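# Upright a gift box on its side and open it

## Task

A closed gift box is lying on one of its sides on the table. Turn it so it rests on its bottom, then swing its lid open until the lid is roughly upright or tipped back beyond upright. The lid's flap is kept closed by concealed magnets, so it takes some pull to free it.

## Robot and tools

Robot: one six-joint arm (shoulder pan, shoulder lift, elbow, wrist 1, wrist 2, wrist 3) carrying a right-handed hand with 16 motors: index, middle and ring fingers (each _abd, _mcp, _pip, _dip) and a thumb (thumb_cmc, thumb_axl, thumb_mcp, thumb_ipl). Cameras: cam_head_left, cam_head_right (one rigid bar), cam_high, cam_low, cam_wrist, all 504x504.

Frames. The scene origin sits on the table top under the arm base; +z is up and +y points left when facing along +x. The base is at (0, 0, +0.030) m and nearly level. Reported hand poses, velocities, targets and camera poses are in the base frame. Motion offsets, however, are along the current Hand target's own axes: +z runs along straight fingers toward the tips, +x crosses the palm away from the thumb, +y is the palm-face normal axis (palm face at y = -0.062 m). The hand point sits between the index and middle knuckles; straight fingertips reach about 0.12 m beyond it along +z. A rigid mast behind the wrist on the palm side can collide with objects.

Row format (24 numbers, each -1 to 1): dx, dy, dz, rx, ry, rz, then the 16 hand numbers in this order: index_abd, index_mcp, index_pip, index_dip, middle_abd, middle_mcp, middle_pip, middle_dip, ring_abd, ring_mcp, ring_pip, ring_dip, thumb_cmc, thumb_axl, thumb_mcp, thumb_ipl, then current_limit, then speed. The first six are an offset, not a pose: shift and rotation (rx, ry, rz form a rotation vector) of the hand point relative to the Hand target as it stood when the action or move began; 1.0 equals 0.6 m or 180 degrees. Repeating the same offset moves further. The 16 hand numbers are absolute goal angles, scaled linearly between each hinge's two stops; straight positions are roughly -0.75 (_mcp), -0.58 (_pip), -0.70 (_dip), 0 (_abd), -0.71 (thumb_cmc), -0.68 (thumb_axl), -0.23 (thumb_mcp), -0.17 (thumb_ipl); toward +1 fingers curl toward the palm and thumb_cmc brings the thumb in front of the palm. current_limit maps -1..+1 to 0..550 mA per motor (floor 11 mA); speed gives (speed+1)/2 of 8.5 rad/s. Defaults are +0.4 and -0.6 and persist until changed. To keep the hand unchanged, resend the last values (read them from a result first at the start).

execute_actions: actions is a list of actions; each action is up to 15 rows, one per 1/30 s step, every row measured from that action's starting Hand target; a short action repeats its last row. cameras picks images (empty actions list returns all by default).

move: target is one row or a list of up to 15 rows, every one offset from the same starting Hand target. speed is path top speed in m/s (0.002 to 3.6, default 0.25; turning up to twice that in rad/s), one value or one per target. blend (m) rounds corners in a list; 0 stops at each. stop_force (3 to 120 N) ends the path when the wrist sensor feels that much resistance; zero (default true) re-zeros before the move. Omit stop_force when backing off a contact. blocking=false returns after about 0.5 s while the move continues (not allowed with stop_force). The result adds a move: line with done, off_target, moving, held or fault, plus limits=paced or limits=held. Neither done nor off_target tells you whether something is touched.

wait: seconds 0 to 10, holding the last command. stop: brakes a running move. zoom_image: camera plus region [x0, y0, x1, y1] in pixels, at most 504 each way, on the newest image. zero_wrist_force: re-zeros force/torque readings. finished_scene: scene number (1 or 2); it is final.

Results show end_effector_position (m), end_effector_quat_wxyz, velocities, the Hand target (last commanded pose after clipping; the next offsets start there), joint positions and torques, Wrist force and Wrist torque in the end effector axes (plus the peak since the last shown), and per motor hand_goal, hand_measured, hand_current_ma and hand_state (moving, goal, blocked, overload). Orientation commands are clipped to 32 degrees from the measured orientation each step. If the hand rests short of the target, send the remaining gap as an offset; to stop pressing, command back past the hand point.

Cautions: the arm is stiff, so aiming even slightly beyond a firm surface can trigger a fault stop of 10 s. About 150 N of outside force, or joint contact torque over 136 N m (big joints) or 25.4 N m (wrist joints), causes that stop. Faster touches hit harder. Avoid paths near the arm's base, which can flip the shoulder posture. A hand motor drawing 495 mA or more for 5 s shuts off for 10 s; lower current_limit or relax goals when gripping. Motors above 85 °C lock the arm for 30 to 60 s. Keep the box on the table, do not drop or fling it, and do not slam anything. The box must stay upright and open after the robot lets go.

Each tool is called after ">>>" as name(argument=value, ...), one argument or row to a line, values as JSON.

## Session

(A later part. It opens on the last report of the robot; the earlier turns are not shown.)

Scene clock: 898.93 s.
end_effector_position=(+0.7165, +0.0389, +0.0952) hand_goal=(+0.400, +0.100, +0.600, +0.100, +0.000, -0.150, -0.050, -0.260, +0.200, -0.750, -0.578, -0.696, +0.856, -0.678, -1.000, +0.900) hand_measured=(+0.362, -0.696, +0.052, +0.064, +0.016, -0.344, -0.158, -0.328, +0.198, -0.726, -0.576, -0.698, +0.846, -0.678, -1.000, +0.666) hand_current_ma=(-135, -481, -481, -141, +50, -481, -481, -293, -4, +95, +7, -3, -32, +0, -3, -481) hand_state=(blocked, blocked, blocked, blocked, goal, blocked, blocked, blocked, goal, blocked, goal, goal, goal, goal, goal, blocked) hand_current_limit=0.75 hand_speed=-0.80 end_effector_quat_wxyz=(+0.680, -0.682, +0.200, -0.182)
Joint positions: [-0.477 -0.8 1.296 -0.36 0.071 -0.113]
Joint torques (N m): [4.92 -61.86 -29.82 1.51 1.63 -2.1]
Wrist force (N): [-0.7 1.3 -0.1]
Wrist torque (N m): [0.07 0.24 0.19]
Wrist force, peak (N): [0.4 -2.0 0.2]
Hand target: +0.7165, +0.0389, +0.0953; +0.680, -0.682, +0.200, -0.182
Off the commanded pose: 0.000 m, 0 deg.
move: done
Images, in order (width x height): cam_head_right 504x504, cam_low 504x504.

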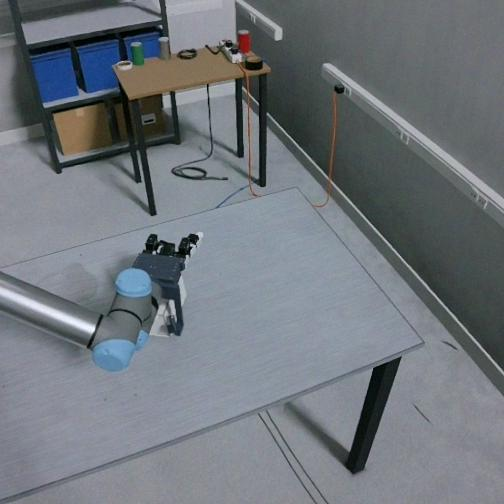

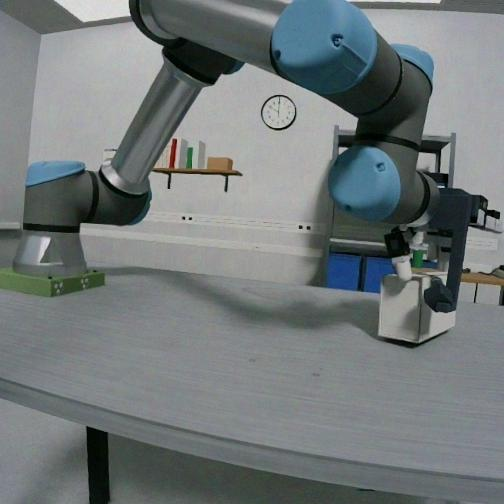

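>>> move(
  target=[0,0.025,0,0,0,0,0.4,-0.6,0.1,0,0,-0.15,-0.05,-0.26,0.2,-0.75,-0.577,-0.696,0.857,-0.678,-1,0.9,0.75,-0.8],
  speed=0.03,
  stop_force=5,
)

>>> move(
  target=[0,0,0,0,0,0,0.4,-1,0,-0.2,0,-0.15,-0.05,-0.26,0.2,-0.75,-0.577,-0.696,0.857,-0.678,-1,0.9,0.6,-0.6],
)

>>> move(
  target=[0,0,0,0,0,0,0.4,-0.95,0.3,-0.116,0,-0.15,-0.05,-0.26,0.2,-0.75,-0.577,-0.696,0.857,-0.678,-1,0.9,0.6,-0.6],
)

>>> move(
  target=[0,0,0,0,0,0,0.4,0,0.3,-0.116,0,-0.15,-0.05,-0.26,0.2,-0.75,-0.577,-0.696,0.857,-0.678,-1,0.9,0.6,-0.85],
  cameras=["cam_low","cam_head_right"],
)

>>> zoom_image(
  camera="cam_low",
  region=[340, 200, 484, 354],
)

Scene clock: 948.07 s.
end_effector_position=(+0.7162, +0.0390, +0.0838) hand_goal=(+0.400, -0.600, +0.100, +0.000, +0.000, -0.150, -0.050, -0.260, +0.200, -0.750, -0.578, -0.696, +0.856, -0.678, -1.000, +0.900) hand_measured=(+0.372, -0.696, +0.050, -0.002, +0.028, -0.344, -0.158, -0.324, +0.198, -0.726, -0.576, -0.698, +0.848, -0.678, -1.000, +0.666) hand_current_ma=(-92, -456, -202, -6, +97, -481, -481, -274, -4, +94, +7, -3, -28, +0, -3, -481) hand_state=(blocked, blocked, blocked, goal, blocked, blocked, blocked, blocked, goal, blocked, goal, goal, goal, goal, goal, blocked) hand_current_limit=0.75 hand_speed=-0.80 end_effector_quat_wxyz=(+0.680, -0.682, +0.200, -0.182)
Joint positions: [-0.477 -0.786 1.303 -0.374 0.071 -0.12]
Joint torques (N m): [2.91 -61.63 -28.51 1.79 1.37 -1.43]
Wrist force (N): [-0.8 1.0 0.0]
Wrist torque (N m): [0.05 0.23 0.18]
Wrist force, peak (N): [-1.9 -13.0 -2.6]
Hand target: +0.7162, +0.0390, +0.0838; +0.680, -0.682, +0.200, -0.182 (not the last commanded pose)
Off the commanded pose: 0.004 m, 0 deg.
move: contact

Scene clock: 948.67 s.
end_effector_position=(+0.7162, +0.0390, +0.0838) hand_goal=(+0.400, -1.000, +0.000, -0.200, +0.000, -0.150, -0.050, -0.260, +0.200, -0.750, -0.578, -0.696, +0.856, -0.678, -1.000, +0.900) hand_measured=(+0.398, -0.982, +0.008, -0.198, +0.008, -0.350, -0.158, -0.324, +0.198, -0.726, -0.576, -0.698, +0.848, -0.678, -1.000, +0.664) hand_current_ma=(-7, +73, +25, +9, +22, -440, -440, -269, -4, +94, +7, -3, -28, +0, -2, -440) hand_state=(goal, goal, goal, goal, goal, blocked, blocked, blocked, goal, blocked, goal, goal, goal, goal, goal, blocked) hand_current_limit=0.60 hand_speed=-0.60 end_effector_quat_wxyz=(+0.680, -0.682, +0.200, -0.182)
Joint positions: [-0.477 -0.786 1.303 -0.374 0.071 -0.12]
Joint torques (N m): [4.88 -59.32 -27.98 1.84 1.36 -1.46]
Wrist force (N): [-0.7 0.7 -0.1]
Wrist torque (N m): [0.02 0.24 0.16]
Wrist force, peak (N): [-0.9 0.9 -0.2]
Hand target: +0.7162, +0.0390, +0.0838; +0.680, -0.682, +0.200, -0.182
Off the commanded pose: 0.000 m, 0 deg.
move: done

Scene clock: 949.17 s.
end_effector_position=(+0.7162, +0.0390, +0.0838) hand_goal=(+0.400, -0.950, +0.300, -0.116, +0.000, -0.150, -0.050, -0.260, +0.200, -0.750, -0.578, -0.696, +0.856, -0.678, -1.000, +0.900) hand_measured=(+0.398, -0.944, +0.298, -0.118, +0.008, -0.350, -0.158, -0.324, +0.198, -0.726, -0.576, -0.698, +0.848, -0.678, -1.000, +0.664) hand_current_ma=(-7, +21, -3, -8, +22, -440, -440, -269, -4, +94, +7, -3, -28, +0, -2, -440) hand_state=(goal, goal, goal, goal, goal, blocked, blocked, blocked, goal, blocked, goal, goal, goal, goal, goal, blocked) hand_current_limit=0.60 hand_speed=-0.60 end_effector_quat_wxyz=(+0.680, -0.682, +0.200, -0.182)
Joint positions: [-0.477 -0.786 1.303 -0.373 0.071 -0.12]
Joint torques (N m): [4.5 -57.31 -28.02 1.75 1.34 -1.56]
Wrist force (N): [-0.7 1.0 -0.2]
Wrist torque (N m): [0.07 0.25 0.17]
Wrist force, peak (N): [-0.7 1.0 -0.2]
Hand target: +0.7162, +0.0390, +0.0838; +0.680, -0.682, +0.200, -0.182
Off the commanded pose: 0.000 m, 0 deg.
move: done

Scene clock: 950.33 s.
end_effector_position=(+0.7162, +0.0390, +0.0839) hand_goal=(+0.400, +0.000, +0.300, -0.116, +0.000, -0.150, -0.050, -0.260, +0.200, -0.750, -0.578, -0.696, +0.856, -0.678, -1.000, +0.900) hand_measured=(+0.372, -0.564, +0.280, -0.118, +0.028, -0.350, -0.158, -0.324, +0.198, -0.726, -0.576, -0.698, +0.848, -0.678, -1.000, +0.664) hand_current_ma=(-91, -440, -72, -7, +95, -440, -440, -269, -4, +94, +7, -3, -28, +0, -2, -440) hand_state=(blocked, blocked, goal, goal, blocked, blocked, blocked, blocked, goal, blocked, goal, goal, goal, goal, goal, blocked) hand_current_limit=0.60 hand_speed=-0.85 end_effector_quat_wxyz=(+0.680, -0.682, +0.200, -0.182)
Joint positions: [-0.477 -0.786 1.303 -0.373 0.071 -0.12]
Joint torques (N m): [4.53 -51.2 -28.08 1.71 0.91 -1.53]
Wrist force (N): [-0.4 0.8 -0.1]
Wrist torque (N m): [0.02 0.19 0.20]
Wrist force, peak (N): [-0.7 0.9 -0.3]
Hand target: +0.7162, +0.0390, +0.0838; +0.680, -0.682, +0.200, -0.182
Off the commanded pose: 0.000 m, 0 deg.
move: done
Images, in order (width x height): cam_head_right 504x504, cam_low 504x504.

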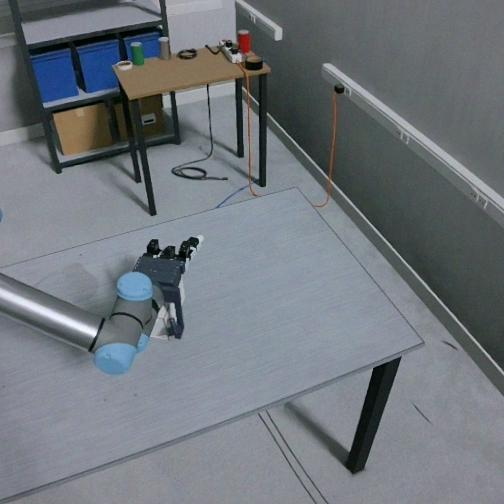

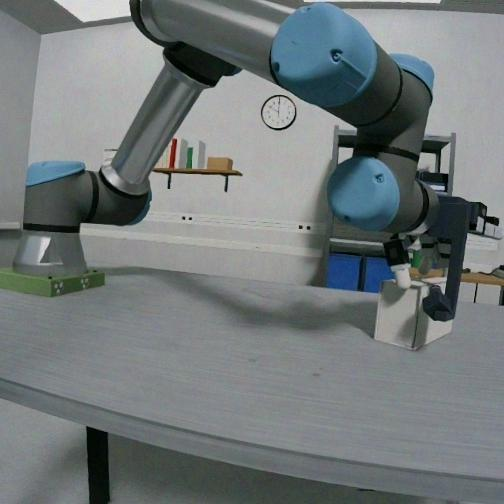

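Scaled by 3.273.

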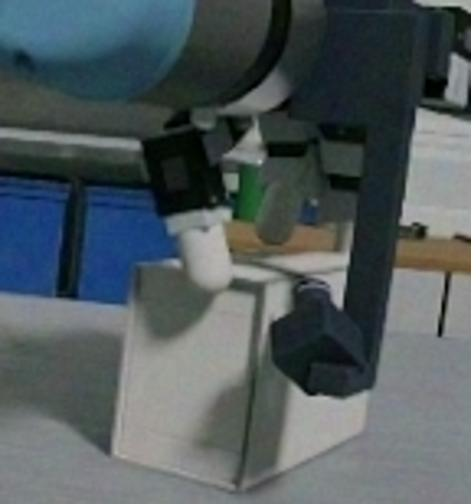

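>>> move(
  target=[0,-0.015,0,0,0,0,0.4,0.2,0.3,-0.116,0,-0.15,-0.05,-0.26,0.2,-0.75,-0.577,-0.696,0.857,-0.678,-1,0.9,0.78,-0.7],
  speed=0.03,
  cameras=["cam_low"],
)

>>> zoom_image(
  camera="cam_low",
  region=[340, 200, 484, 354],
)

Scene clock: 1041.37 s.
end_effector_position=(+0.7165, +0.0390, +0.0927) hand_goal=(+0.400, +0.200, +0.300, -0.116, +0.000, -0.150, -0.050, -0.260, +0.200, -0.750, -0.578, -0.696, +0.856, -0.678, -1.000, +0.900) hand_measured=(+0.372, -0.562, +0.278, -0.118, +0.030, -0.350, -0.158, -0.324, +0.198, -0.726, -0.576, -0.698, +0.848, -0.678, -1.000, +0.664) hand_current_ma=(-91, -489, -83, -7, +99, -490, -482, -269, -4, +94, +7, -3, -28, +0, -2, -490) hand_state=(blocked, blocked, blocked, goal, blocked, blocked, blocked, blocked, goal, blocked, goal, goal, goal, goal, goal, blocked) hand_current_limit=0.78 hand_speed=-0.70 end_effector_quat_wxyz=(+0.680, -0.682, +0.200, -0.182)
Joint positions: [-0.476 -0.796 1.297 -0.359 0.071 -0.118]
Joint torques (N m): [5.27 -61.45 -28.94 1.81 1.55 -1.6]
Wrist force (N): [-0.6 1.3 -0.1]
Wrist torque (N m): [0.08 0.22 0.21]
Wrist force, peak (N): [-0.7 1.3 0.0]
Hand target: +0.7165, +0.0390, +0.0928; +0.680, -0.682, +0.200, -0.182
Off the commanded pose: 0.000 m, 0 deg.
move: done
Images, in order (width x height): cam_low 504x504.

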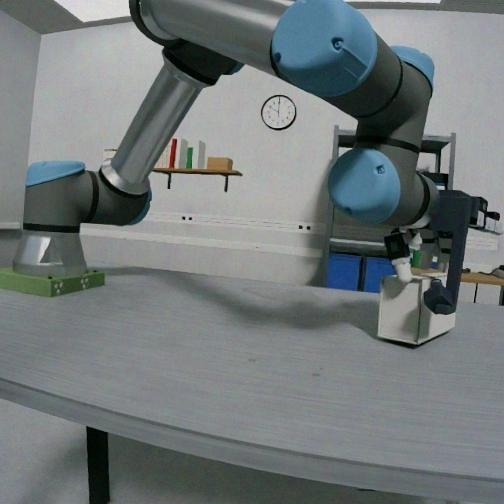

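Scaled by 3.273.

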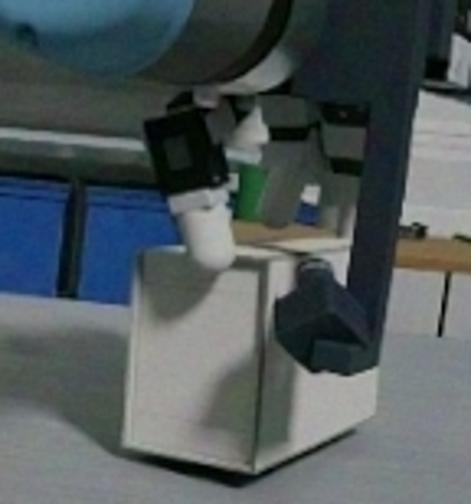

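>>> move(
  target=[0,0.022,0,0,0,0,0.2,-1,0,-0.3,0,-0.2,-0.08,-0.28,0.2,-0.75,-0.577,-0.696,0.857,-0.678,-1,0.85,0.3,-0.7],
  speed=0.03,
  stop_force=4,
)

>>> move(
  target=[0,0,0,0,0,0,0.133,-1,0,-0.3,0,-0.48,-0.19,-0.43,0.2,-0.75,-0.577,-0.696,0.857,-0.678,-1,0.5,0.3,-0.9],
)

>>> move(
  target=[0.0242,0.002,-0.0167,0,0,0,0.133,-1,0,-0.3,-0.167,-0.6,-0.168,-0.435,0.2,-0.75,-0.577,-0.696,0.743,-0.678,-1,0.45,0.3,-0.6],
  speed=0.05,
)

>>> move(
  target=[0,0,0,0,0,0,0.133,-1,0,-0.3,-0.167,-0.33,-0.14,-0.41,0.2,-0.75,-0.577,-0.696,0.743,-0.678,-1,0.82,-0.5,-0.75],
  cameras=["cam_low","cam_high","cam_head_right"],
)

>>> zoom_image(
  camera="cam_low",
  region=[340, 200, 484, 354],
)

>>> zoom_image(
  camera="cam_high",
  region=[340, 170, 484, 334],
)

Scene clock: 1065.87 s.
end_effector_position=(+0.7162, +0.0391, +0.0830) hand_goal=(+0.200, -1.000, +0.000, -0.300, +0.000, -0.200, -0.080, -0.280, +0.200, -0.750, -0.578, -0.696, +0.856, -0.678, -1.000, +0.850) hand_measured=(+0.204, -0.982, +0.008, -0.298, +0.004, -0.356, -0.158, -0.320, +0.198, -0.726, -0.576, -0.698, +0.854, -0.678, -1.000, +0.664) hand_current_ma=(+8, +75, +24, +8, +12, -358, -337, -163, -4, +94, +7, -3, -4, +0, -2, -358) hand_state=(goal, goal, goal, goal, goal, blocked, blocked, blocked, goal, blocked, goal, goal, goal, goal, goal, blocked) hand_current_limit=0.30 hand_speed=-0.70 end_effector_quat_wxyz=(+0.679, -0.682, +0.200, -0.182)
Joint positions: [-0.476 -0.784 1.302 -0.371 0.071 -0.124]
Joint torques (N m): [-2.45 -61.52 -28.26 1.89 -1.11 -1.49]
Wrist force (N): [-0.5 0.7 -0.3]
Wrist torque (N m): [0.00 0.20 0.19]
Wrist force, peak (N): [-1.4 -9.0 -2.3]
Hand target: +0.7162, +0.0391, +0.0830; +0.679, -0.682, +0.200, -0.182 (not the last commanded pose)
Off the commanded pose: 0.003 m, 0 deg.
move: contact

Scene clock: 1066.97 s.
end_effector_position=(+0.7162, +0.0391, +0.0830) hand_goal=(+0.132, -1.000, +0.000, -0.300, +0.000, -0.480, -0.190, -0.430, +0.200, -0.750, -0.578, -0.696, +0.856, -0.678, -1.000, +0.500) hand_measured=(+0.136, -0.982, +0.008, -0.298, +0.004, -0.460, -0.184, -0.428, +0.198, -0.726, -0.576, -0.698, +0.854, -0.678, -1.000, +0.502) hand_current_ma=(+9, +75, +24, +8, +9, +84, +18, +8, -4, +94, +7, -3, -4, +0, +3, +11) hand_state=(goal, goal, goal, goal, goal, blocked, goal, goal, goal, blocked, goal, goal, goal, goal, goal, goal) hand_current_limit=0.30 hand_speed=-0.90 end_effector_quat_wxyz=(+0.679, -0.682, +0.200, -0.182)
Joint positions: [-0.476 -0.784 1.302 -0.371 0.071 -0.124]
Joint torques (N m): [2.15 -57.83 -27.94 1.83 -0.23 -1.5]
Wrist force (N): [-0.7 -0.2 -0.2]
Wrist torque (N m): [-0.02 0.23 0.16]
Wrist force, peak (N): [-0.6 0.7 -0.2]
Hand target: +0.7162, +0.0391, +0.0830; +0.679, -0.682, +0.200, -0.182
Off the commanded pose: 0.000 m, 0 deg.
move: done

Scene clock: 1068.20 s.
end_effector_position=(+0.7234, +0.0230, +0.0816) hand_goal=(+0.132, -1.000, +0.000, -0.300, -0.168, -0.600, -0.168, -0.436, +0.200, -0.750, -0.578, -0.696, +0.742, -0.678, -1.000, +0.450) hand_measured=(+0.136, -0.982, +0.008, -0.298, -0.164, -0.578, -0.168, -0.434, +0.198, -0.726, -0.576, -0.698, +0.744, -0.678, -0.998, +0.452) hand_current_ma=(+9, +75, +24, +8, +11, +86, -2, +8, -4, +94, +7, -3, +4, +0, +4, +12) hand_state=(goal, goal, goal, goal, goal, blocked, goal, goal, goal, blocked, goal, goal, goal, goal, goal, goal) hand_current_limit=0.30 hand_speed=-0.60 end_effector_quat_wxyz=(+0.680, -0.682, +0.200, -0.182)
Joint positions: [-0.494 -0.753 1.248 -0.328 0.054 -0.145]
Joint torques (N m): [-8.35 -45.72 -29.74 2.17 -2 -1.76]
Wrist force (N): [-0.8 -0.1 -0.1]
Wrist torque (N m): [0.01 0.22 0.13]
Wrist force, peak (N): [-1.0 -0.4 0.0]
Hand target: +0.7234, +0.0230, +0.0816; +0.679, -0.682, +0.200, -0.182
Off the commanded pose: 0.000 m, 0 deg.
move: done

Scene clock: 1068.80 s.
end_effector_position=(+0.7234, +0.0230, +0.0816) hand_goal=(+0.132, -1.000, +0.000, -0.300, -0.168, -0.330, -0.140, -0.410, +0.200, -0.750, -0.578, -0.696, +0.742, -0.678, -1.000, +0.820) hand_measured=(+0.136, -0.982, +0.008, -0.298, -0.164, -0.354, -0.150, -0.414, +0.198, -0.726, -0.576, -0.698, +0.744, -0.678, -1.000, +0.670) hand_current_ma=(+9, +75, +24, +8, +11, -96, -32, -11, -4, +94, +7, -3, +3, +0, +0, -137) hand_state=(goal, goal, goal, goal, goal, blocked, goal, goal, goal, blocked, goal, goal, goal, goal, goal, blocked) hand_current_limit=-0.50 hand_speed=-0.75 end_effector_quat_wxyz=(+0.680, -0.682, +0.200, -0.182)
Joint positions: [-0.494 -0.752 1.248 -0.327 0.054 -0.145]
Joint torques (N m): [-7.38 -45.79 -27.37 1.89 -1.86 -1.78]
Wrist force (N): [-0.7 -0.8 -0.7]
Wrist torque (N m): [0.05 0.24 0.11]
Wrist force, peak (N): [-1.0 -1.0 0.6]
Hand target: +0.7234, +0.0230, +0.0816; +0.680, -0.682, +0.200, -0.182
Off the commanded pose: 0.000 m, 0 deg.
move: done
Images, in order (width x height): cam_head_right 504x504, cam_high 504x504, cam_low 504x504.

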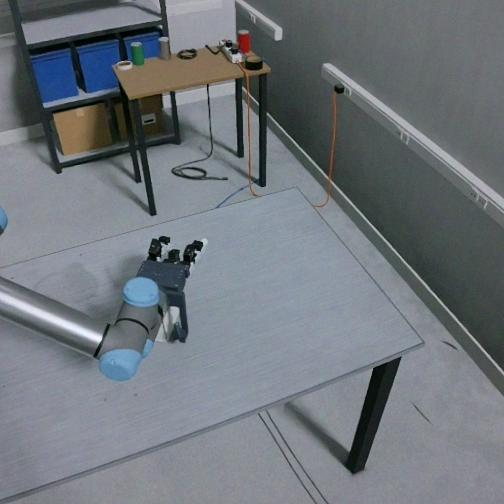

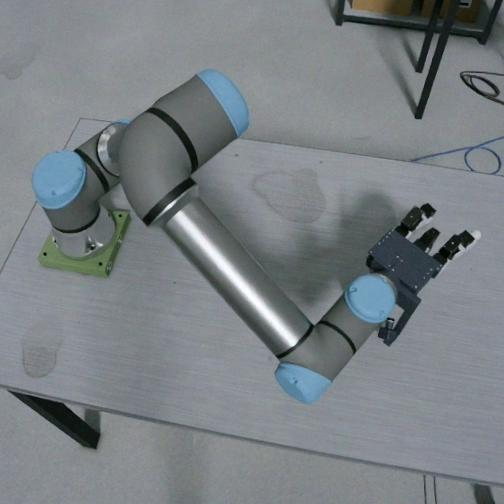

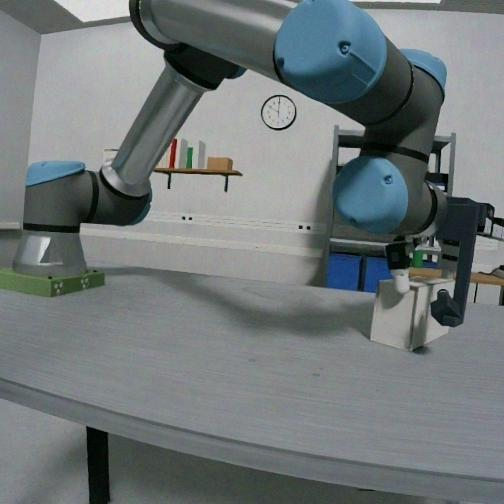

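Scaled by 3.273.

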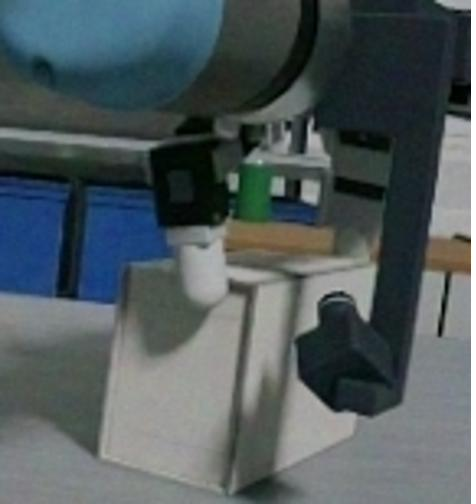

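Scaled by 3.073.

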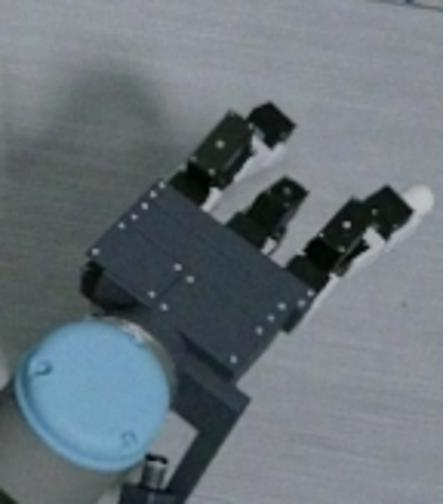

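>>> move(
  target=[0,0,0,0,0,0,0.133,-1,0,-0.3,-0.167,-0.5,-0.168,-0.435,0.2,-0.75,-0.577,-0.696,0.743,-0.678,-1,0.55,-0.2,-0.7],
)

>>> move(
  target=[-0.0035,-0.0055,0,0,0,0,0.133,-1,0,-0.3,-0.167,-0.5,-0.168,-0.435,0.2,-0.75,-0.577,-0.696,0.743,-0.678,-1,0.55,-0.2,-0.7],
  speed=0.03,
)

>>> move(
  target=[0,0,0,0,0,0,0.133,-1,0,-0.3,-0.167,-0.28,-0.1,-0.37,0.2,-0.75,-0.577,-0.696,0.743,-0.678,-1,0.85,-0.5,-0.8],
)

>>> move(
  target=[0,0,0,0,0,0,0.133,-0.95,0.3,-0.116,-0.167,-0.15,-0.05,-0.28,0.2,-0.75,-0.577,-0.696,0.743,-0.678,-1,0.9,0.5,-0.75],
)

>>> move(
  target=[0,0,0,0,0,0,0.133,0.1,0.3,-0.116,-0.167,-0.15,-0.05,-0.28,0.2,-0.75,-0.577,-0.696,0.743,-0.678,-1,0.9,0.7,-0.85],
  cameras=["cam_low","cam_high","cam_head_right"],
)

>>> zoom_image(
  camera="cam_low",
  region=[340, 200, 484, 354],
)

Scene clock: 1093.83 s.
end_effector_position=(+0.7234, +0.0230, +0.0815) hand_goal=(+0.132, -1.000, +0.000, -0.300, -0.168, -0.500, -0.168, -0.436, +0.200, -0.750, -0.578, -0.696, +0.742, -0.678, -1.000, +0.550) hand_measured=(+0.136, -0.982, +0.008, -0.298, -0.164, -0.480, -0.164, -0.434, +0.198, -0.726, -0.576, -0.698, +0.744, -0.678, -1.000, +0.552) hand_current_ma=(+9, +75, +24, +8, +11, +83, +15, +8, -4, +94, +7, -3, +3, +0, +3, +10) hand_state=(goal, goal, goal, goal, goal, blocked, goal, goal, goal, blocked, goal, goal, goal, goal, goal, goal) hand_current_limit=-0.20 hand_speed=-0.70 end_effector_quat_wxyz=(+0.680, -0.682, +0.200, -0.182)
Joint positions: [-0.494 -0.752 1.248 -0.327 0.054 -0.145]
Joint torques (N m): [2.78 -47.12 -28.06 1.92 -0.63 -1.83]
Wrist force (N): [-0.9 0.0 -0.1]
Wrist torque (N m): [0.02 0.23 0.12]
Wrist force, peak (N): [-1.0 -0.7 -1.0]
Hand target: +0.7234, +0.0230, +0.0816; +0.680, -0.682, +0.200, -0.182
Off the commanded pose: 0.000 m, 0 deg.
move: done

Scene clock: 1094.57 s.
end_effector_position=(+0.7217, +0.0240, +0.0848) hand_goal=(+0.132, -1.000, +0.000, -0.300, -0.168, -0.500, -0.168, -0.436, +0.200, -0.750, -0.578, -0.696, +0.742, -0.678, -1.000, +0.550) hand_measured=(+0.136, -0.982, +0.008, -0.298, -0.164, -0.480, -0.164, -0.434, +0.198, -0.726, -0.576, -0.698, +0.744, -0.678, -1.000, +0.552) hand_current_ma=(+9, +75, +24, +8, +11, +83, +15, +8, -4, +94, +7, -3, +3, +0, +3, +10) hand_state=(goal, goal, goal, goal, goal, blocked, goal, goal, goal, blocked, goal, goal, goal, goal, goal, goal) hand_current_limit=-0.20 hand_speed=-0.70 end_effector_quat_wxyz=(+0.680, -0.682, +0.200, -0.182)
Joint positions: [-0.494 -0.76 1.254 -0.325 0.054 -0.145]
Joint torques (N m): [4.68 -62.83 -3.88 1.9 1.53 0.99]
Wrist force (N): [-1.0 0.0 -0.2]
Wrist torque (N m): [0.02 0.24 0.12]
Wrist force, peak (N): [-1.1 0.0 0.0]
Hand target: +0.7217, +0.0241, +0.0849; +0.680, -0.682, +0.200, -0.182
Off the commanded pose: 0.000 m, 0 deg.
move: done

Scene clock: 1095.07 s.
end_effector_position=(+0.7217, +0.0241, +0.0849) hand_goal=(+0.132, -1.000, +0.000, -0.300, -0.168, -0.280, -0.100, -0.370, +0.200, -0.750, -0.578, -0.696, +0.742, -0.678, -1.000, +0.850) hand_measured=(+0.136, -0.982, +0.008, -0.298, -0.164, -0.378, -0.108, -0.374, +0.198, -0.726, -0.576, -0.698, +0.742, -0.678, -1.000, +0.650) hand_current_ma=(+9, +75, +24, +8, +11, -137, -30, -13, -4, +94, +7, -3, +2, +0, +0, -138) hand_state=(goal, goal, goal, goal, goal, blocked, goal, goal, goal, blocked, goal, goal, goal, goal, goal, blocked) hand_current_limit=-0.50 hand_speed=-0.80 end_effector_quat_wxyz=(+0.680, -0.682, +0.200, -0.182)
Joint positions: [-0.494 -0.761 1.254 -0.325 0.054 -0.145]
Joint torques (N m): [4.51 -61.85 -3.98 -1.15 1.53 1.87]
Wrist force (N): [-0.6 -0.5 -0.6]
Wrist torque (N m): [0.06 0.22 0.09]
Wrist force, peak (N): [-0.9 -0.6 -0.6]
Hand target: +0.7217, +0.0241, +0.0849; +0.680, -0.682, +0.200, -0.182
Off the commanded pose: 0.000 m, 0 deg.
move: done

Scene clock: 1095.70 s.
end_effector_position=(+0.7217, +0.0241, +0.0849) hand_goal=(+0.132, -0.950, +0.300, -0.116, -0.168, -0.150, -0.050, -0.280, +0.200, -0.750, -0.578, -0.696, +0.742, -0.678, -1.000, +0.900) hand_measured=(+0.136, -0.944, +0.298, -0.118, -0.158, -0.376, -0.110, -0.348, +0.198, -0.726, -0.576, -0.698, +0.740, -0.678, -1.000, +0.658) hand_current_ma=(+9, +21, -3, -8, +32, -412, -248, -289, -4, +94, +7, -3, -7, +0, -1, -413) hand_state=(goal, goal, goal, goal, goal, blocked, blocked, blocked, goal, blocked, goal, goal, goal, goal, goal, blocked) hand_current_limit=0.50 hand_speed=-0.75 end_effector_quat_wxyz=(+0.680, -0.682, +0.200, -0.182)
Joint positions: [-0.494 -0.761 1.255 -0.326 0.054 -0.144]
Joint torques (N m): [3.03 -62.63 -4.73 -1.3 1.3 1.76]
Wrist force (N): [-1.0 1.0 -0.4]
Wrist torque (N m): [0.11 0.24 0.08]
Wrist force, peak (N): [-1.0 1.3 -0.2]
Hand target: +0.7217, +0.0241, +0.0849; +0.680, -0.682, +0.200, -0.182
Off the commanded pose: 0.000 m, 0 deg.
move: done

Scene clock: 1097.00 s.
end_effector_position=(+0.7217, +0.0241, +0.0849) hand_goal=(+0.132, +0.100, +0.300, -0.116, -0.168, -0.150, -0.050, -0.280, +0.200, -0.750, -0.578, -0.696, +0.742, -0.678, -1.000, +0.900) hand_measured=(+0.130, -0.470, +0.290, -0.114, -0.152, -0.376, -0.110, -0.348, +0.198, -0.726, -0.576, -0.698, +0.738, -0.678, -1.000, +0.658) hand_current_ma=(-2, -467, -34, +4, +50, -468, -248, -289, -4, +94, +7, -3, -12, +0, -1, -468) hand_state=(goal, blocked, goal, goal, goal, blocked, blocked, blocked, goal, blocked, goal, goal, goal, goal, goal, blocked) hand_current_limit=0.70 hand_speed=-0.85 end_effector_quat_wxyz=(+0.680, -0.682, +0.200, -0.182)
Joint positions: [-0.494 -0.761 1.255 -0.326 0.054 -0.144]
Joint torques (N m): [1.08 -59.25 -4.4 -1.22 1.11 1.62]
Wrist force (N): [-0.9 -3.2 0.8]
Wrist torque (N m): [0.22 0.23 0.18]
Wrist force, peak (N): [-0.9 -3.2 0.9]
Hand target: +0.7217, +0.0241, +0.0849; +0.680, -0.682, +0.200, -0.182
Off the commanded pose: 0.000 m, 0 deg.
move: done
Images, in order (width x height): cam_head_right 504x504, cam_high 504x504, cam_low 504x504.

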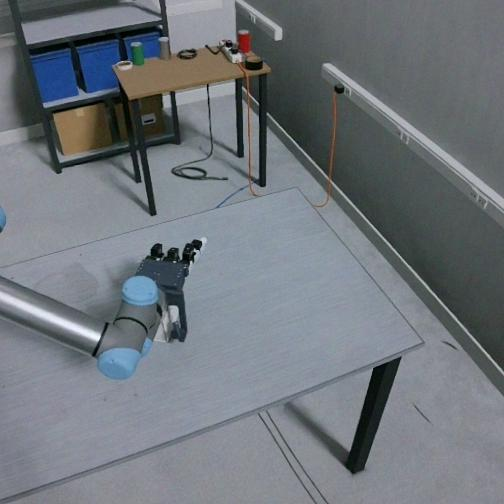

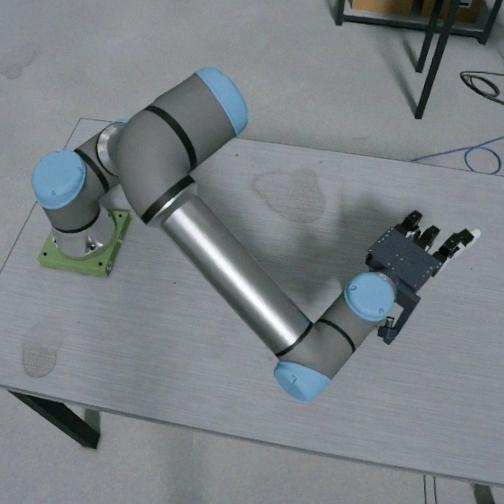

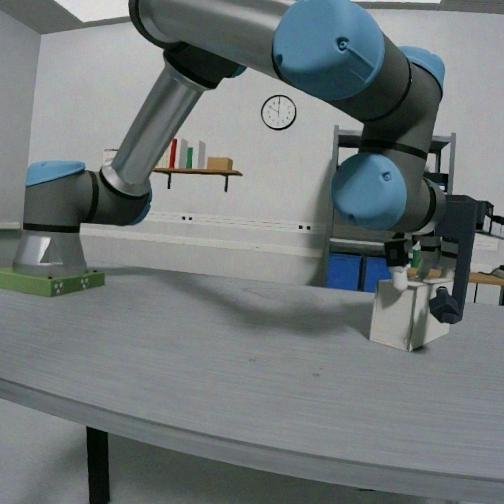

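Scaled by 3.273.

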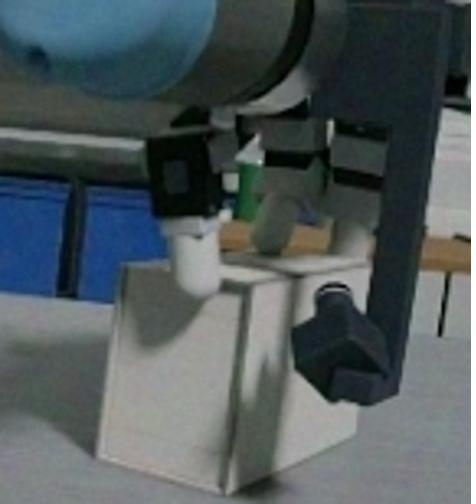

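>>> move(
  target=[0,-0.008,0,0,0,0,0.133,0.2,0.3,-0.116,-0.167,-0.15,-0.05,-0.28,0.2,-0.75,-0.577,-0.696,0.743,-0.678,-1,0.9,0.78,-0.85],
  speed=0.02,
  cameras=["cam_low"],
)

>>> zoom_image(
  camera="cam_low",
  region=[340, 200, 484, 354],
)

>>> move(
  target=[0,-0.01,0,0,0,0,0.133,0.2,0.3,-0.116,-0.167,-0.15,-0.05,-0.28,0.2,-0.75,-0.577,-0.696,0.743,-0.678,-1,0.9,0.78,-0.85],
  speed=0.02,
  cameras=["cam_low","cam_head_right"],
)

>>> zoom_image(
  camera="cam_low",
  region=[340, 200, 484, 354],
)

Scene clock: 1119.63 s.
end_effector_position=(+0.7218, +0.0240, +0.0897) hand_goal=(+0.132, +0.200, +0.300, -0.116, -0.168, -0.150, -0.050, -0.280, +0.200, -0.750, -0.578, -0.696, +0.742, -0.678, -1.000, +0.900) hand_measured=(+0.122, -0.378, +0.280, -0.116, -0.152, -0.376, -0.110, -0.348, +0.198, -0.726, -0.576, -0.698, +0.740, -0.678, -1.000, +0.658) hand_current_ma=(-27, -489, -71, -1, +50, -490, -248, -289, -4, +94, +7, -3, -7, +0, -1, -490) hand_state=(goal, blocked, goal, goal, goal, blocked, blocked, blocked, goal, blocked, goal, goal, goal, goal, goal, blocked) hand_current_limit=0.78 hand_speed=-0.85 end_effector_quat_wxyz=(+0.680, -0.682, +0.200, -0.182)
Joint positions: [-0.494 -0.767 1.251 -0.319 0.054 -0.143]
Joint torques (N m): [3.73 -60.34 -26.86 1.69 1.63 -1.73]
Wrist force (N): [-1.7 -1.1 -0.3]
Wrist torque (N m): [0.13 0.24 0.16]
Wrist force, peak (N): [-1.1 -3.5 0.9]
Hand target: +0.7218, +0.0240, +0.0897; +0.680, -0.682, +0.200, -0.182
Off the commanded pose: 0.000 m, 0 deg.
move: done
Images, in order (width x height): cam_low 504x504.

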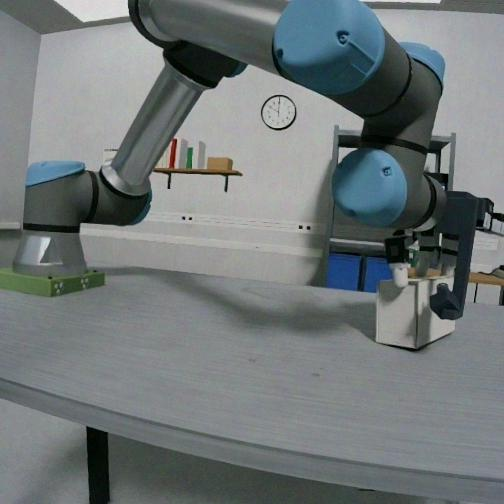

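Scaled by 3.273.

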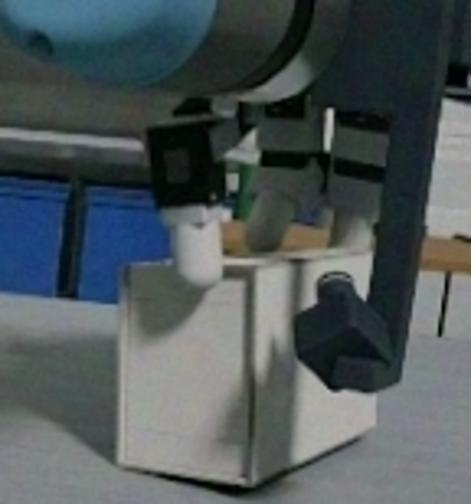

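Scene clock: 1120.97 s.
end_effector_position=(+0.7219, +0.0240, +0.0958) hand_goal=(+0.132, +0.200, +0.300, -0.116, -0.168, -0.150, -0.050, -0.280, +0.200, -0.750, -0.578, -0.696, +0.742, -0.678, -1.000, +0.900) hand_measured=(+0.128, +0.200, +0.296, -0.116, -0.152, -0.376, -0.110, -0.348, +0.198, -0.726, -0.576, -0.698, +0.740, -0.678, -1.000, +0.658) hand_current_ma=(-10, -2, -13, +0, +50, -490, -248, -289, -4, +94, +7, -3, -9, +0, -1, -490) hand_state=(goal, goal, goal, goal, goal, blocked, blocked, blocked, goal, blocked, goal, goal, goal, goal, goal, blocked) hand_current_limit=0.78 hand_speed=-0.85 end_effector_quat_wxyz=(+0.680, -0.682, +0.200, -0.182)
Joint positions: [-0.493 -0.773 1.246 -0.307 0.054 -0.143]
Joint torques (N m): [5 -47.04 -28.63 1.99 1.46 -2.06]
Wrist force (N): [-0.8 1.5 -0.2]
Wrist torque (N m): [0.16 0.23 0.16]
Wrist force, peak (N): [-1.8 -0.8 -0.1]
Hand target: +0.7219, +0.0240, +0.0957; +0.680, -0.682, +0.200, -0.182
Off the commanded pose: 0.000 m, 0 deg.
move: done
Images, in order (width x height): cam_head_right 504x504, cam_low 504x504.

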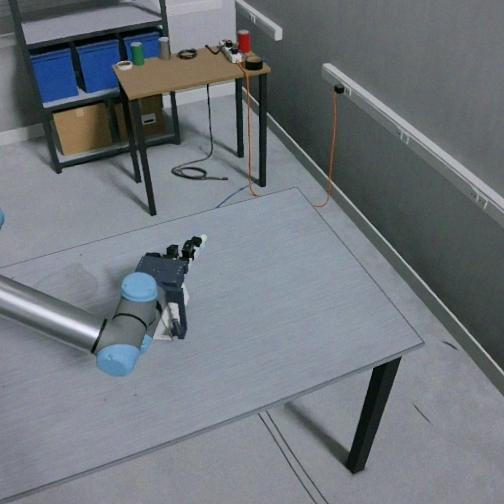

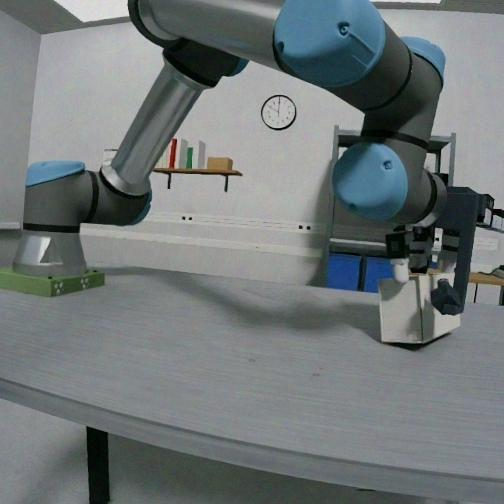

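Scaled by 3.273.

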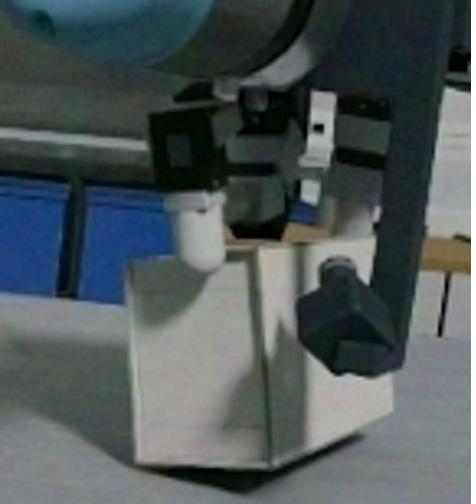

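>>> move(
  target=[0,0,0,0,0,0,0.133,-1,0.3,-0.116,-0.167,-0.15,-0.05,-0.28,0.2,-0.75,-0.577,-0.696,0.743,-0.678,-1,0.9,0.6,-0.7],
)

>>> move(
  target=[0,0.03,0,0,0,0,0.133,-1,0.182,-0.116,-0.167,-0.15,-0.05,-0.28,0.2,-0.75,-0.577,-0.696,0.743,-0.678,-1,0.9,0.6,-0.7],
  speed=0.025,
  stop_force=4,
  cameras=["cam_low"],
)

>>> zoom_image(
  camera="cam_low",
  region=[340, 200, 484, 354],
)

Scene clock: 1175.70 s.
end_effector_position=(+0.7219, +0.0240, +0.0957) hand_goal=(+0.132, -1.000, +0.300, -0.116, -0.168, -0.150, -0.050, -0.280, +0.200, -0.750, -0.578, -0.696, +0.742, -0.678, -1.000, +0.900) hand_measured=(+0.130, -0.982, +0.300, -0.116, -0.150, -0.376, -0.110, -0.348, +0.198, -0.726, -0.576, -0.698, +0.738, -0.678, -1.000, +0.658) hand_current_ma=(-8, +71, +1, +0, +61, -440, -248, -289, -4, +94, +7, -3, -10, +0, -1, -440) hand_state=(goal, goal, goal, goal, goal, blocked, blocked, blocked, goal, blocked, goal, goal, goal, goal, goal, blocked) hand_current_limit=0.60 hand_speed=-0.70 end_effector_quat_wxyz=(+0.680, -0.682, +0.200, -0.182)
Joint positions: [-0.493 -0.773 1.246 -0.306 0.054 -0.144]
Joint torques (N m): [5.14 -47 -28.3 1.97 1.47 -1.85]
Wrist force (N): [-1.1 1.2 -0.2]
Wrist torque (N m): [0.09 0.26 0.13]
Wrist force, peak (N): [-1.0 1.7 -0.3]
Hand target: +0.7219, +0.0240, +0.0957; +0.680, -0.682, +0.200, -0.182
Off the commanded pose: 0.000 m, 0 deg.
move: done

Scene clock: 1177.07 s.
end_effector_position=(+0.7219, +0.0240, +0.0914) hand_goal=(+0.132, -1.000, +0.182, -0.116, -0.168, -0.150, -0.050, -0.280, +0.200, -0.750, -0.578, -0.696, +0.742, -0.678, -1.000, +0.900) hand_measured=(+0.130, -0.982, +0.190, -0.116, -0.148, -0.380, -0.110, -0.336, +0.198, -0.726, -0.576, -0.698, +0.740, -0.678, -1.000, +0.660) hand_current_ma=(-8, +70, +24, +0, +62, -440, -250, -238, -4, +94, +7, -3, -9, +0, -1, -440) hand_state=(goal, goal, goal, goal, goal, blocked, blocked, blocked, goal, blocked, goal, goal, goal, goal, goal, blocked) hand_current_limit=0.60 hand_speed=-0.70 end_effector_quat_wxyz=(+0.680, -0.682, +0.200, -0.182)
Joint positions: [-0.493 -0.767 1.248 -0.311 0.054 -0.147]
Joint torques (N m): [0.23 -62.65 -28.94 1.94 0.09 1.51]
Wrist force (N): [-1.1 1.5 -0.4]
Wrist torque (N m): [0.14 0.26 0.07]
Wrist force, peak (N): [0.6 -5.6 -1.2]
Hand target: +0.7219, +0.0240, +0.0914; +0.680, -0.682, +0.200, -0.182 (not the last commanded pose)
Off the commanded pose: 0.014 m, 0 deg.
move: contact
Images, in order (width x height): cam_low 504x504.

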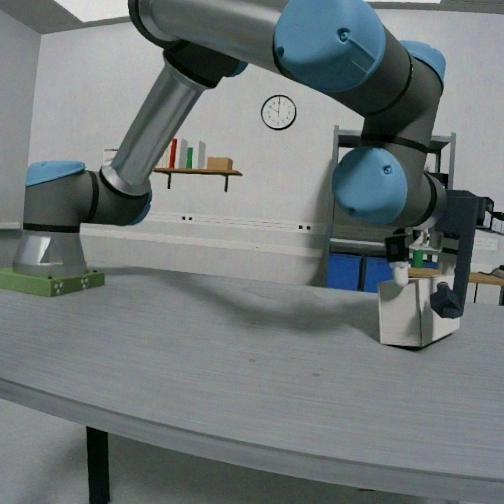

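Scaled by 3.273.

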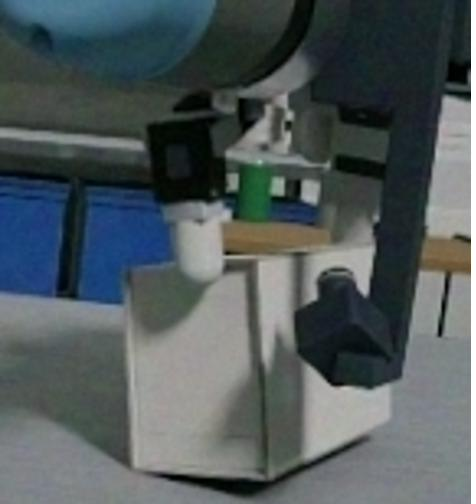

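>>> move(
  target=[0,-0.02,0,0,0,0,0.133,-1,0.182,-0.116,-0.167,-0.15,-0.05,-0.28,0.2,0.479,-0.577,-0.696,0.743,-0.678,-1,0.9,0.6,-0.6],
  speed=0.04,
)

>>> move(
  target=[0,0,0,0,0,0,0.133,-1,0.182,-0.116,-0.167,-0.15,-0.05,-0.28,-0.28,0.479,-0.577,-0.696,0.743,-0.678,-1,0.9,0.6,-0.8],
  cameras=["cam_low"],
)

>>> zoom_image(
  camera="cam_low",
  region=[340, 200, 484, 354],
)

>>> move(
  target=[0,0,0,0,0,0,0.133,0.2,0.182,-0.116,-0.167,-0.15,-0.05,-0.28,-0.32,0.479,-0.577,-0.696,0.743,-0.678,-1,0.9,0.78,-0.85],
  cameras=["cam_low"],
)

>>> zoom_image(
  camera="cam_low",
  region=[340, 200, 484, 354],
)

Scene clock: 1195.37 s.
end_effector_position=(+0.7222, +0.0240, +0.1035) hand_goal=(+0.132, -1.000, +0.182, -0.116, -0.168, -0.150, -0.050, -0.280, +0.200, +0.478, -0.578, -0.696, +0.742, -0.678, -1.000, +0.900) hand_measured=(+0.130, -0.982, +0.190, -0.116, -0.148, -0.380, -0.110, -0.336, +0.198, +0.476, -0.576, -0.698, +0.738, -0.678, -1.000, +0.660) hand_current_ma=(-8, +70, +24, +0, +62, -440, -250, -238, -4, -4, +7, -3, -10, +0, -1, -440) hand_state=(goal, goal, goal, goal, goal, blocked, blocked, blocked, goal, goal, goal, goal, goal, goal, goal, blocked) hand_current_limit=0.60 hand_speed=-0.60 end_effector_quat_wxyz=(+0.680, -0.682, +0.200, -0.182) end_effector_velocity=(+0.000, +0.001, +0.000) end_effector_angular_velocity=(+0.000, +0.001, +0.000)
Joint positions: [-0.493 -0.781 1.239 -0.291 0.054 -0.144]
Joint velocities: [0.001 0.001 -0.002 0.006 0 -0.004]
Joint torques (N m): [4.8 -46.76 -29.63 1.77 1.48 -1.69]
Wrist force (N): [-1.0 1.3 -0.3]
Wrist torque (N m): [0.16 0.25 0.15]
Wrist force, peak (N): [-0.9 1.7 -0.4]
Hand target: +0.7222, +0.0240, +0.1034; +0.680, -0.682, +0.200, -0.182
Off the commanded pose: 0.000 m, 0 deg.
move: done

Scene clock: 1196.23 s.
end_effector_position=(+0.7222, +0.0240, +0.1034) hand_goal=(+0.132, -1.000, +0.182, -0.116, -0.168, -0.150, -0.050, -0.280, -0.280, +0.478, -0.578, -0.696, +0.742, -0.678, -1.000, +0.900) hand_measured=(+0.130, -0.982, +0.190, -0.116, -0.150, -0.380, -0.110, -0.336, -0.258, +0.476, -0.576, -0.698, +0.734, -0.678, -1.000, +0.660) hand_current_ma=(-8, +70, +24, +0, +61, -440, -250, -238, +70, -4, +7, -3, -25, +1, -1, -440) hand_state=(goal, goal, goal, goal, goal, blocked, blocked, blocked, blocked, goal, goal, goal, goal, goal, goal, blocked) hand_current_limit=0.60 hand_speed=-0.80 end_effector_quat_wxyz=(+0.680, -0.682, +0.200, -0.182)
Joint positions: [-0.493 -0.781 1.238 -0.289 0.055 -0.146]
Joint torques (N m): [4.82 -46.31 -28.54 1.9 1.39 -1.83]
Wrist force (N): [-0.9 1.4 -0.2]
Wrist torque (N m): [0.18 0.23 0.14]
Wrist force, peak (N): [-0.9 1.5 -0.4]
Hand target: +0.7222, +0.0240, +0.1034; +0.680, -0.682, +0.200, -0.182
Off the commanded pose: 0.000 m, 0 deg.
move: done
Images, in order (width x height): cam_low 504x504.

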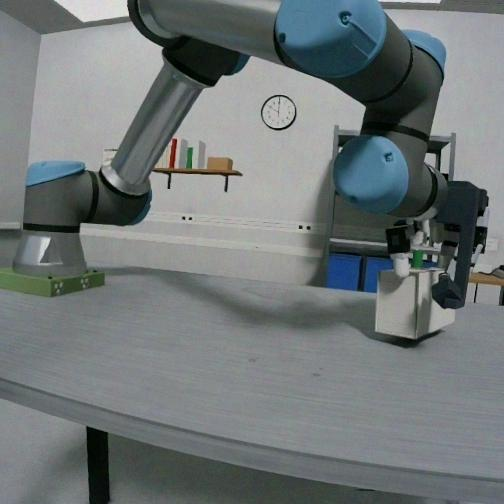

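Scaled by 3.273.

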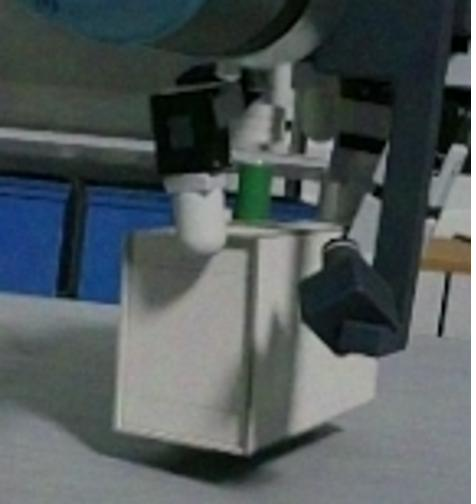

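Scene clock: 1198.90 s.
end_effector_position=(+0.7222, +0.0240, +0.1034) hand_goal=(+0.132, +0.200, +0.182, -0.116, -0.168, -0.150, -0.050, -0.280, -0.320, +0.478, -0.578, -0.696, +0.742, -0.678, -1.000, +0.900) hand_measured=(+0.128, +0.200, +0.178, -0.116, -0.158, -0.266, -0.066, -0.288, -0.310, +0.480, -0.576, -0.698, +0.738, -0.676, -1.000, +0.896) hand_current_ma=(-10, -1, -12, -2, +31, -490, -62, -29, +27, +4, +6, -3, -13, +8, +2, -15) hand_state=(goal, goal, goal, goal, goal, blocked, goal, goal, goal, goal, goal, goal, goal, goal, goal, goal) hand_current_limit=0.78 hand_speed=-0.85 end_effector_quat_wxyz=(+0.680, -0.682, +0.200, -0.182)
Joint positions: [-0.493 -0.78 1.238 -0.288 0.055 -0.146]
Joint torques (N m): [0.44 -46.7 -22.67 1.94 0.88 -1.61]
Wrist force (N): [-0.1 -5.5 0.9]
Wrist torque (N m): [0.15 0.20 0.05]
Wrist force, peak (N): [-1.4 -6.3 1.2]
Hand target: +0.7222, +0.0240, +0.1034; +0.680, -0.682, +0.200, -0.182
Off the commanded pose: 0.000 m, 0 deg.
move: done
Images, in order (width x height): cam_low 504x504.

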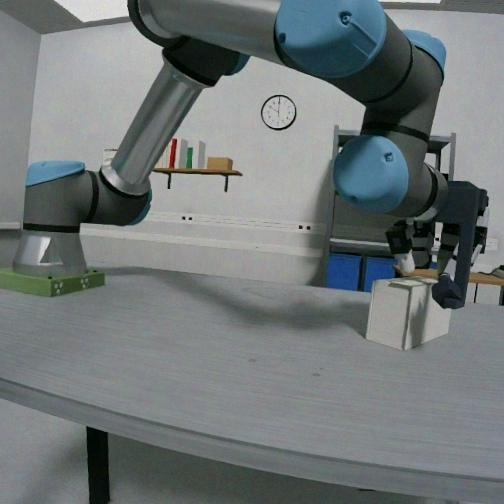

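Scaled by 3.273.

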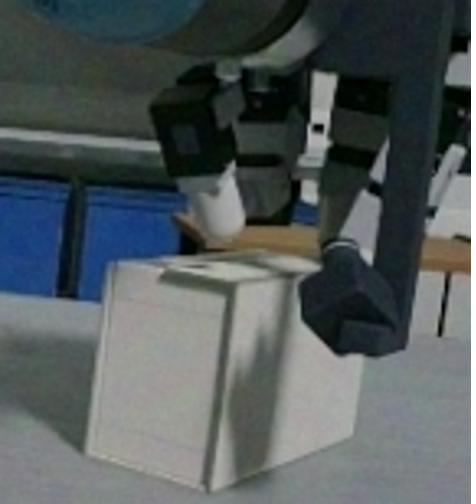

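>>> move(
  target=[0,-0.03,0,0,0,0,0.133,-1,0.182,-0.116,-0.167,-0.5,-0.212,-0.522,0.2,0.3,-0.577,-0.696,0.743,-0.678,-1,0.4,0.3,-0.7],
  speed=0.1,
)

>>> move(
  target=[-0.02,-0.17,0.12,0,0,0,0.133,-1,0.182,-0.116,-0.167,-0.5,-0.212,-0.522,0.2,-0.75,-0.577,-0.696,0.743,-0.678,-1,0.4,0.3,-0.6],
  speed=0.2,
  cameras=["cam_low","cam_high","cam_head_right"],
)

>>> zoom_image(
  camera="cam_high",
  region=[330, 220, 450, 340],
)

>>> zoom_image(
  camera="cam_low",
  region=[340, 200, 484, 354],
)

Scene clock: 1226.93 s.
end_effector_position=(+0.7226, +0.0239, +0.1214) hand_goal=(+0.132, -1.000, +0.182, -0.116, -0.168, -0.500, -0.212, -0.522, +0.200, +0.300, -0.578, -0.696, +0.742, -0.678, -1.000, +0.400) hand_measured=(+0.130, -0.982, +0.188, -0.114, -0.164, -0.494, -0.212, -0.522, +0.196, +0.310, -0.576, -0.698, +0.738, -0.676, -0.998, +0.402) hand_current_ma=(-8, +73, +22, +4, +11, +24, -2, +3, -13, +35, +6, -3, -12, +8, +4, +13) hand_state=(goal, goal, goal, goal, goal, goal, goal, goal, goal, goal, goal, goal, goal, goal, goal, goal) hand_current_limit=0.30 hand_speed=-0.70 end_effector_quat_wxyz=(+0.680, -0.682, +0.200, -0.182) end_effector_velocity=(+0.000, -0.001, +0.000) end_effector_angular_velocity=(+0.000, +0.000, -0.001)
Joint positions: [-0.493 -0.799 1.222 -0.256 0.055 -0.143]
Joint velocities: [-0.001 0.002 -0.002 0.005 0 -0.005]
Joint torques (N m): [4.77 -45.9 -26.12 2.45 1.5 -1.98]
Wrist force (N): [-0.7 -0.1 -0.2]
Wrist torque (N m): [0.07 0.22 0.15]
Wrist force, peak (N): [1.0 -9.8 -2.5]
Hand target: +0.7226, +0.0239, +0.1214; +0.680, -0.682, +0.200, -0.182
Off the commanded pose: 0.000 m, 0 deg.
move: done

Scene clock: 1228.47 s.
end_effector_position=(+0.7523, +0.0912, +0.2229) hand_goal=(+0.132, -1.000, +0.182, -0.116, -0.168, -0.500, -0.212, -0.522, +0.200, -0.750, -0.578, -0.696, +0.742, -0.678, -1.000, +0.400) hand_measured=(+0.130, -0.982, +0.188, -0.114, -0.164, -0.492, -0.212, -0.522, +0.196, -0.726, -0.576, -0.698, +0.738, -0.676, -0.998, +0.402) hand_current_ma=(-8, +69, +22, +4, +11, +27, -1, +3, -8, +96, +6, -3, -12, +8, +5, +12) hand_state=(goal, goal, goal, goal, goal, goal, goal, goal, goal, blocked, goal, goal, goal, goal, goal, goal) hand_current_limit=0.30 hand_speed=-0.60 end_effector_quat_wxyz=(+0.680, -0.682, +0.200, -0.182)
Joint positions: [-0.379 -0.875 1.079 -0.151 0.168 -0.029]
Joint torques (N m): [4.83 -45.73 -30.86 1.85 1.81 -2.06]
Wrist force (N): [-0.6 0.3 -0.4]
Wrist torque (N m): [0.09 0.24 0.15]
Wrist force, peak (N): [-0.5 1.2 -0.9]
Hand target: +0.7523, +0.0912, +0.2230; +0.680, -0.682, +0.200, -0.182
Off the commanded pose: 0.000 m, 0 deg.
move: done
Images, in order (width x height): cam_head_right 504x504, cam_high 504x504, cam_low 504x504.

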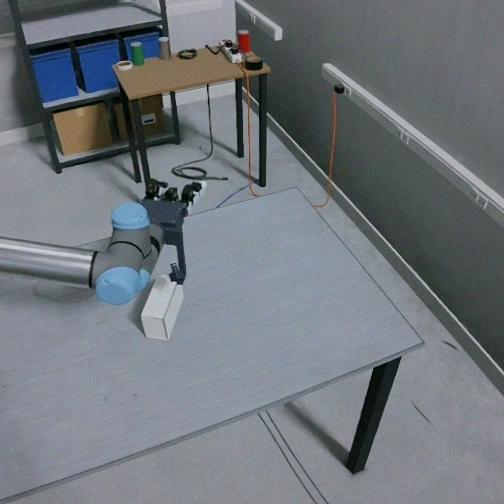

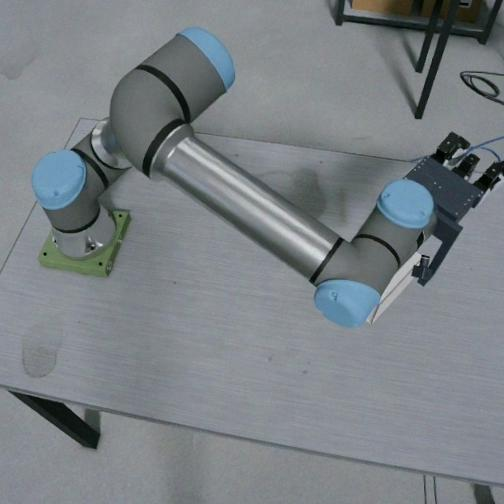

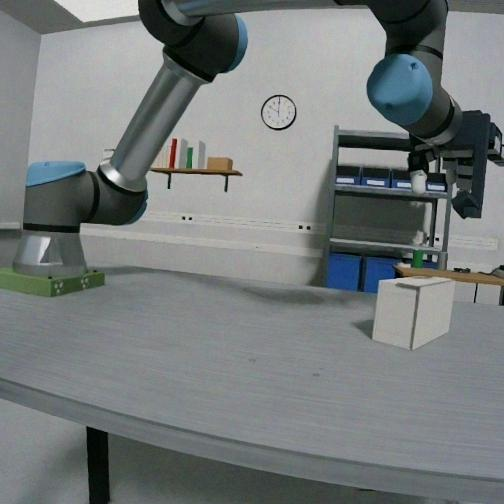

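Scaled by 4.200.

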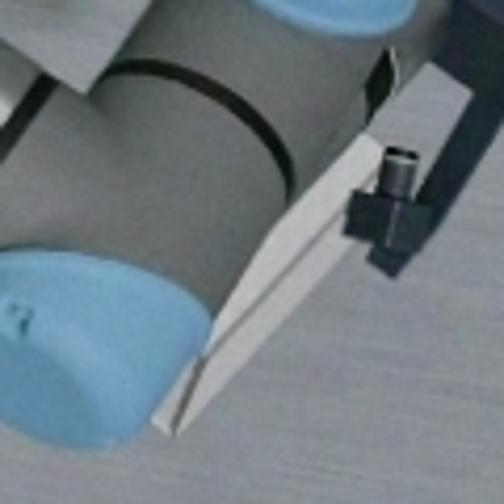

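Scaled by 3.273.

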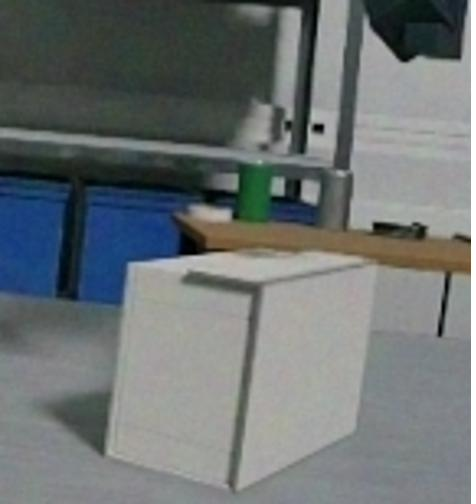

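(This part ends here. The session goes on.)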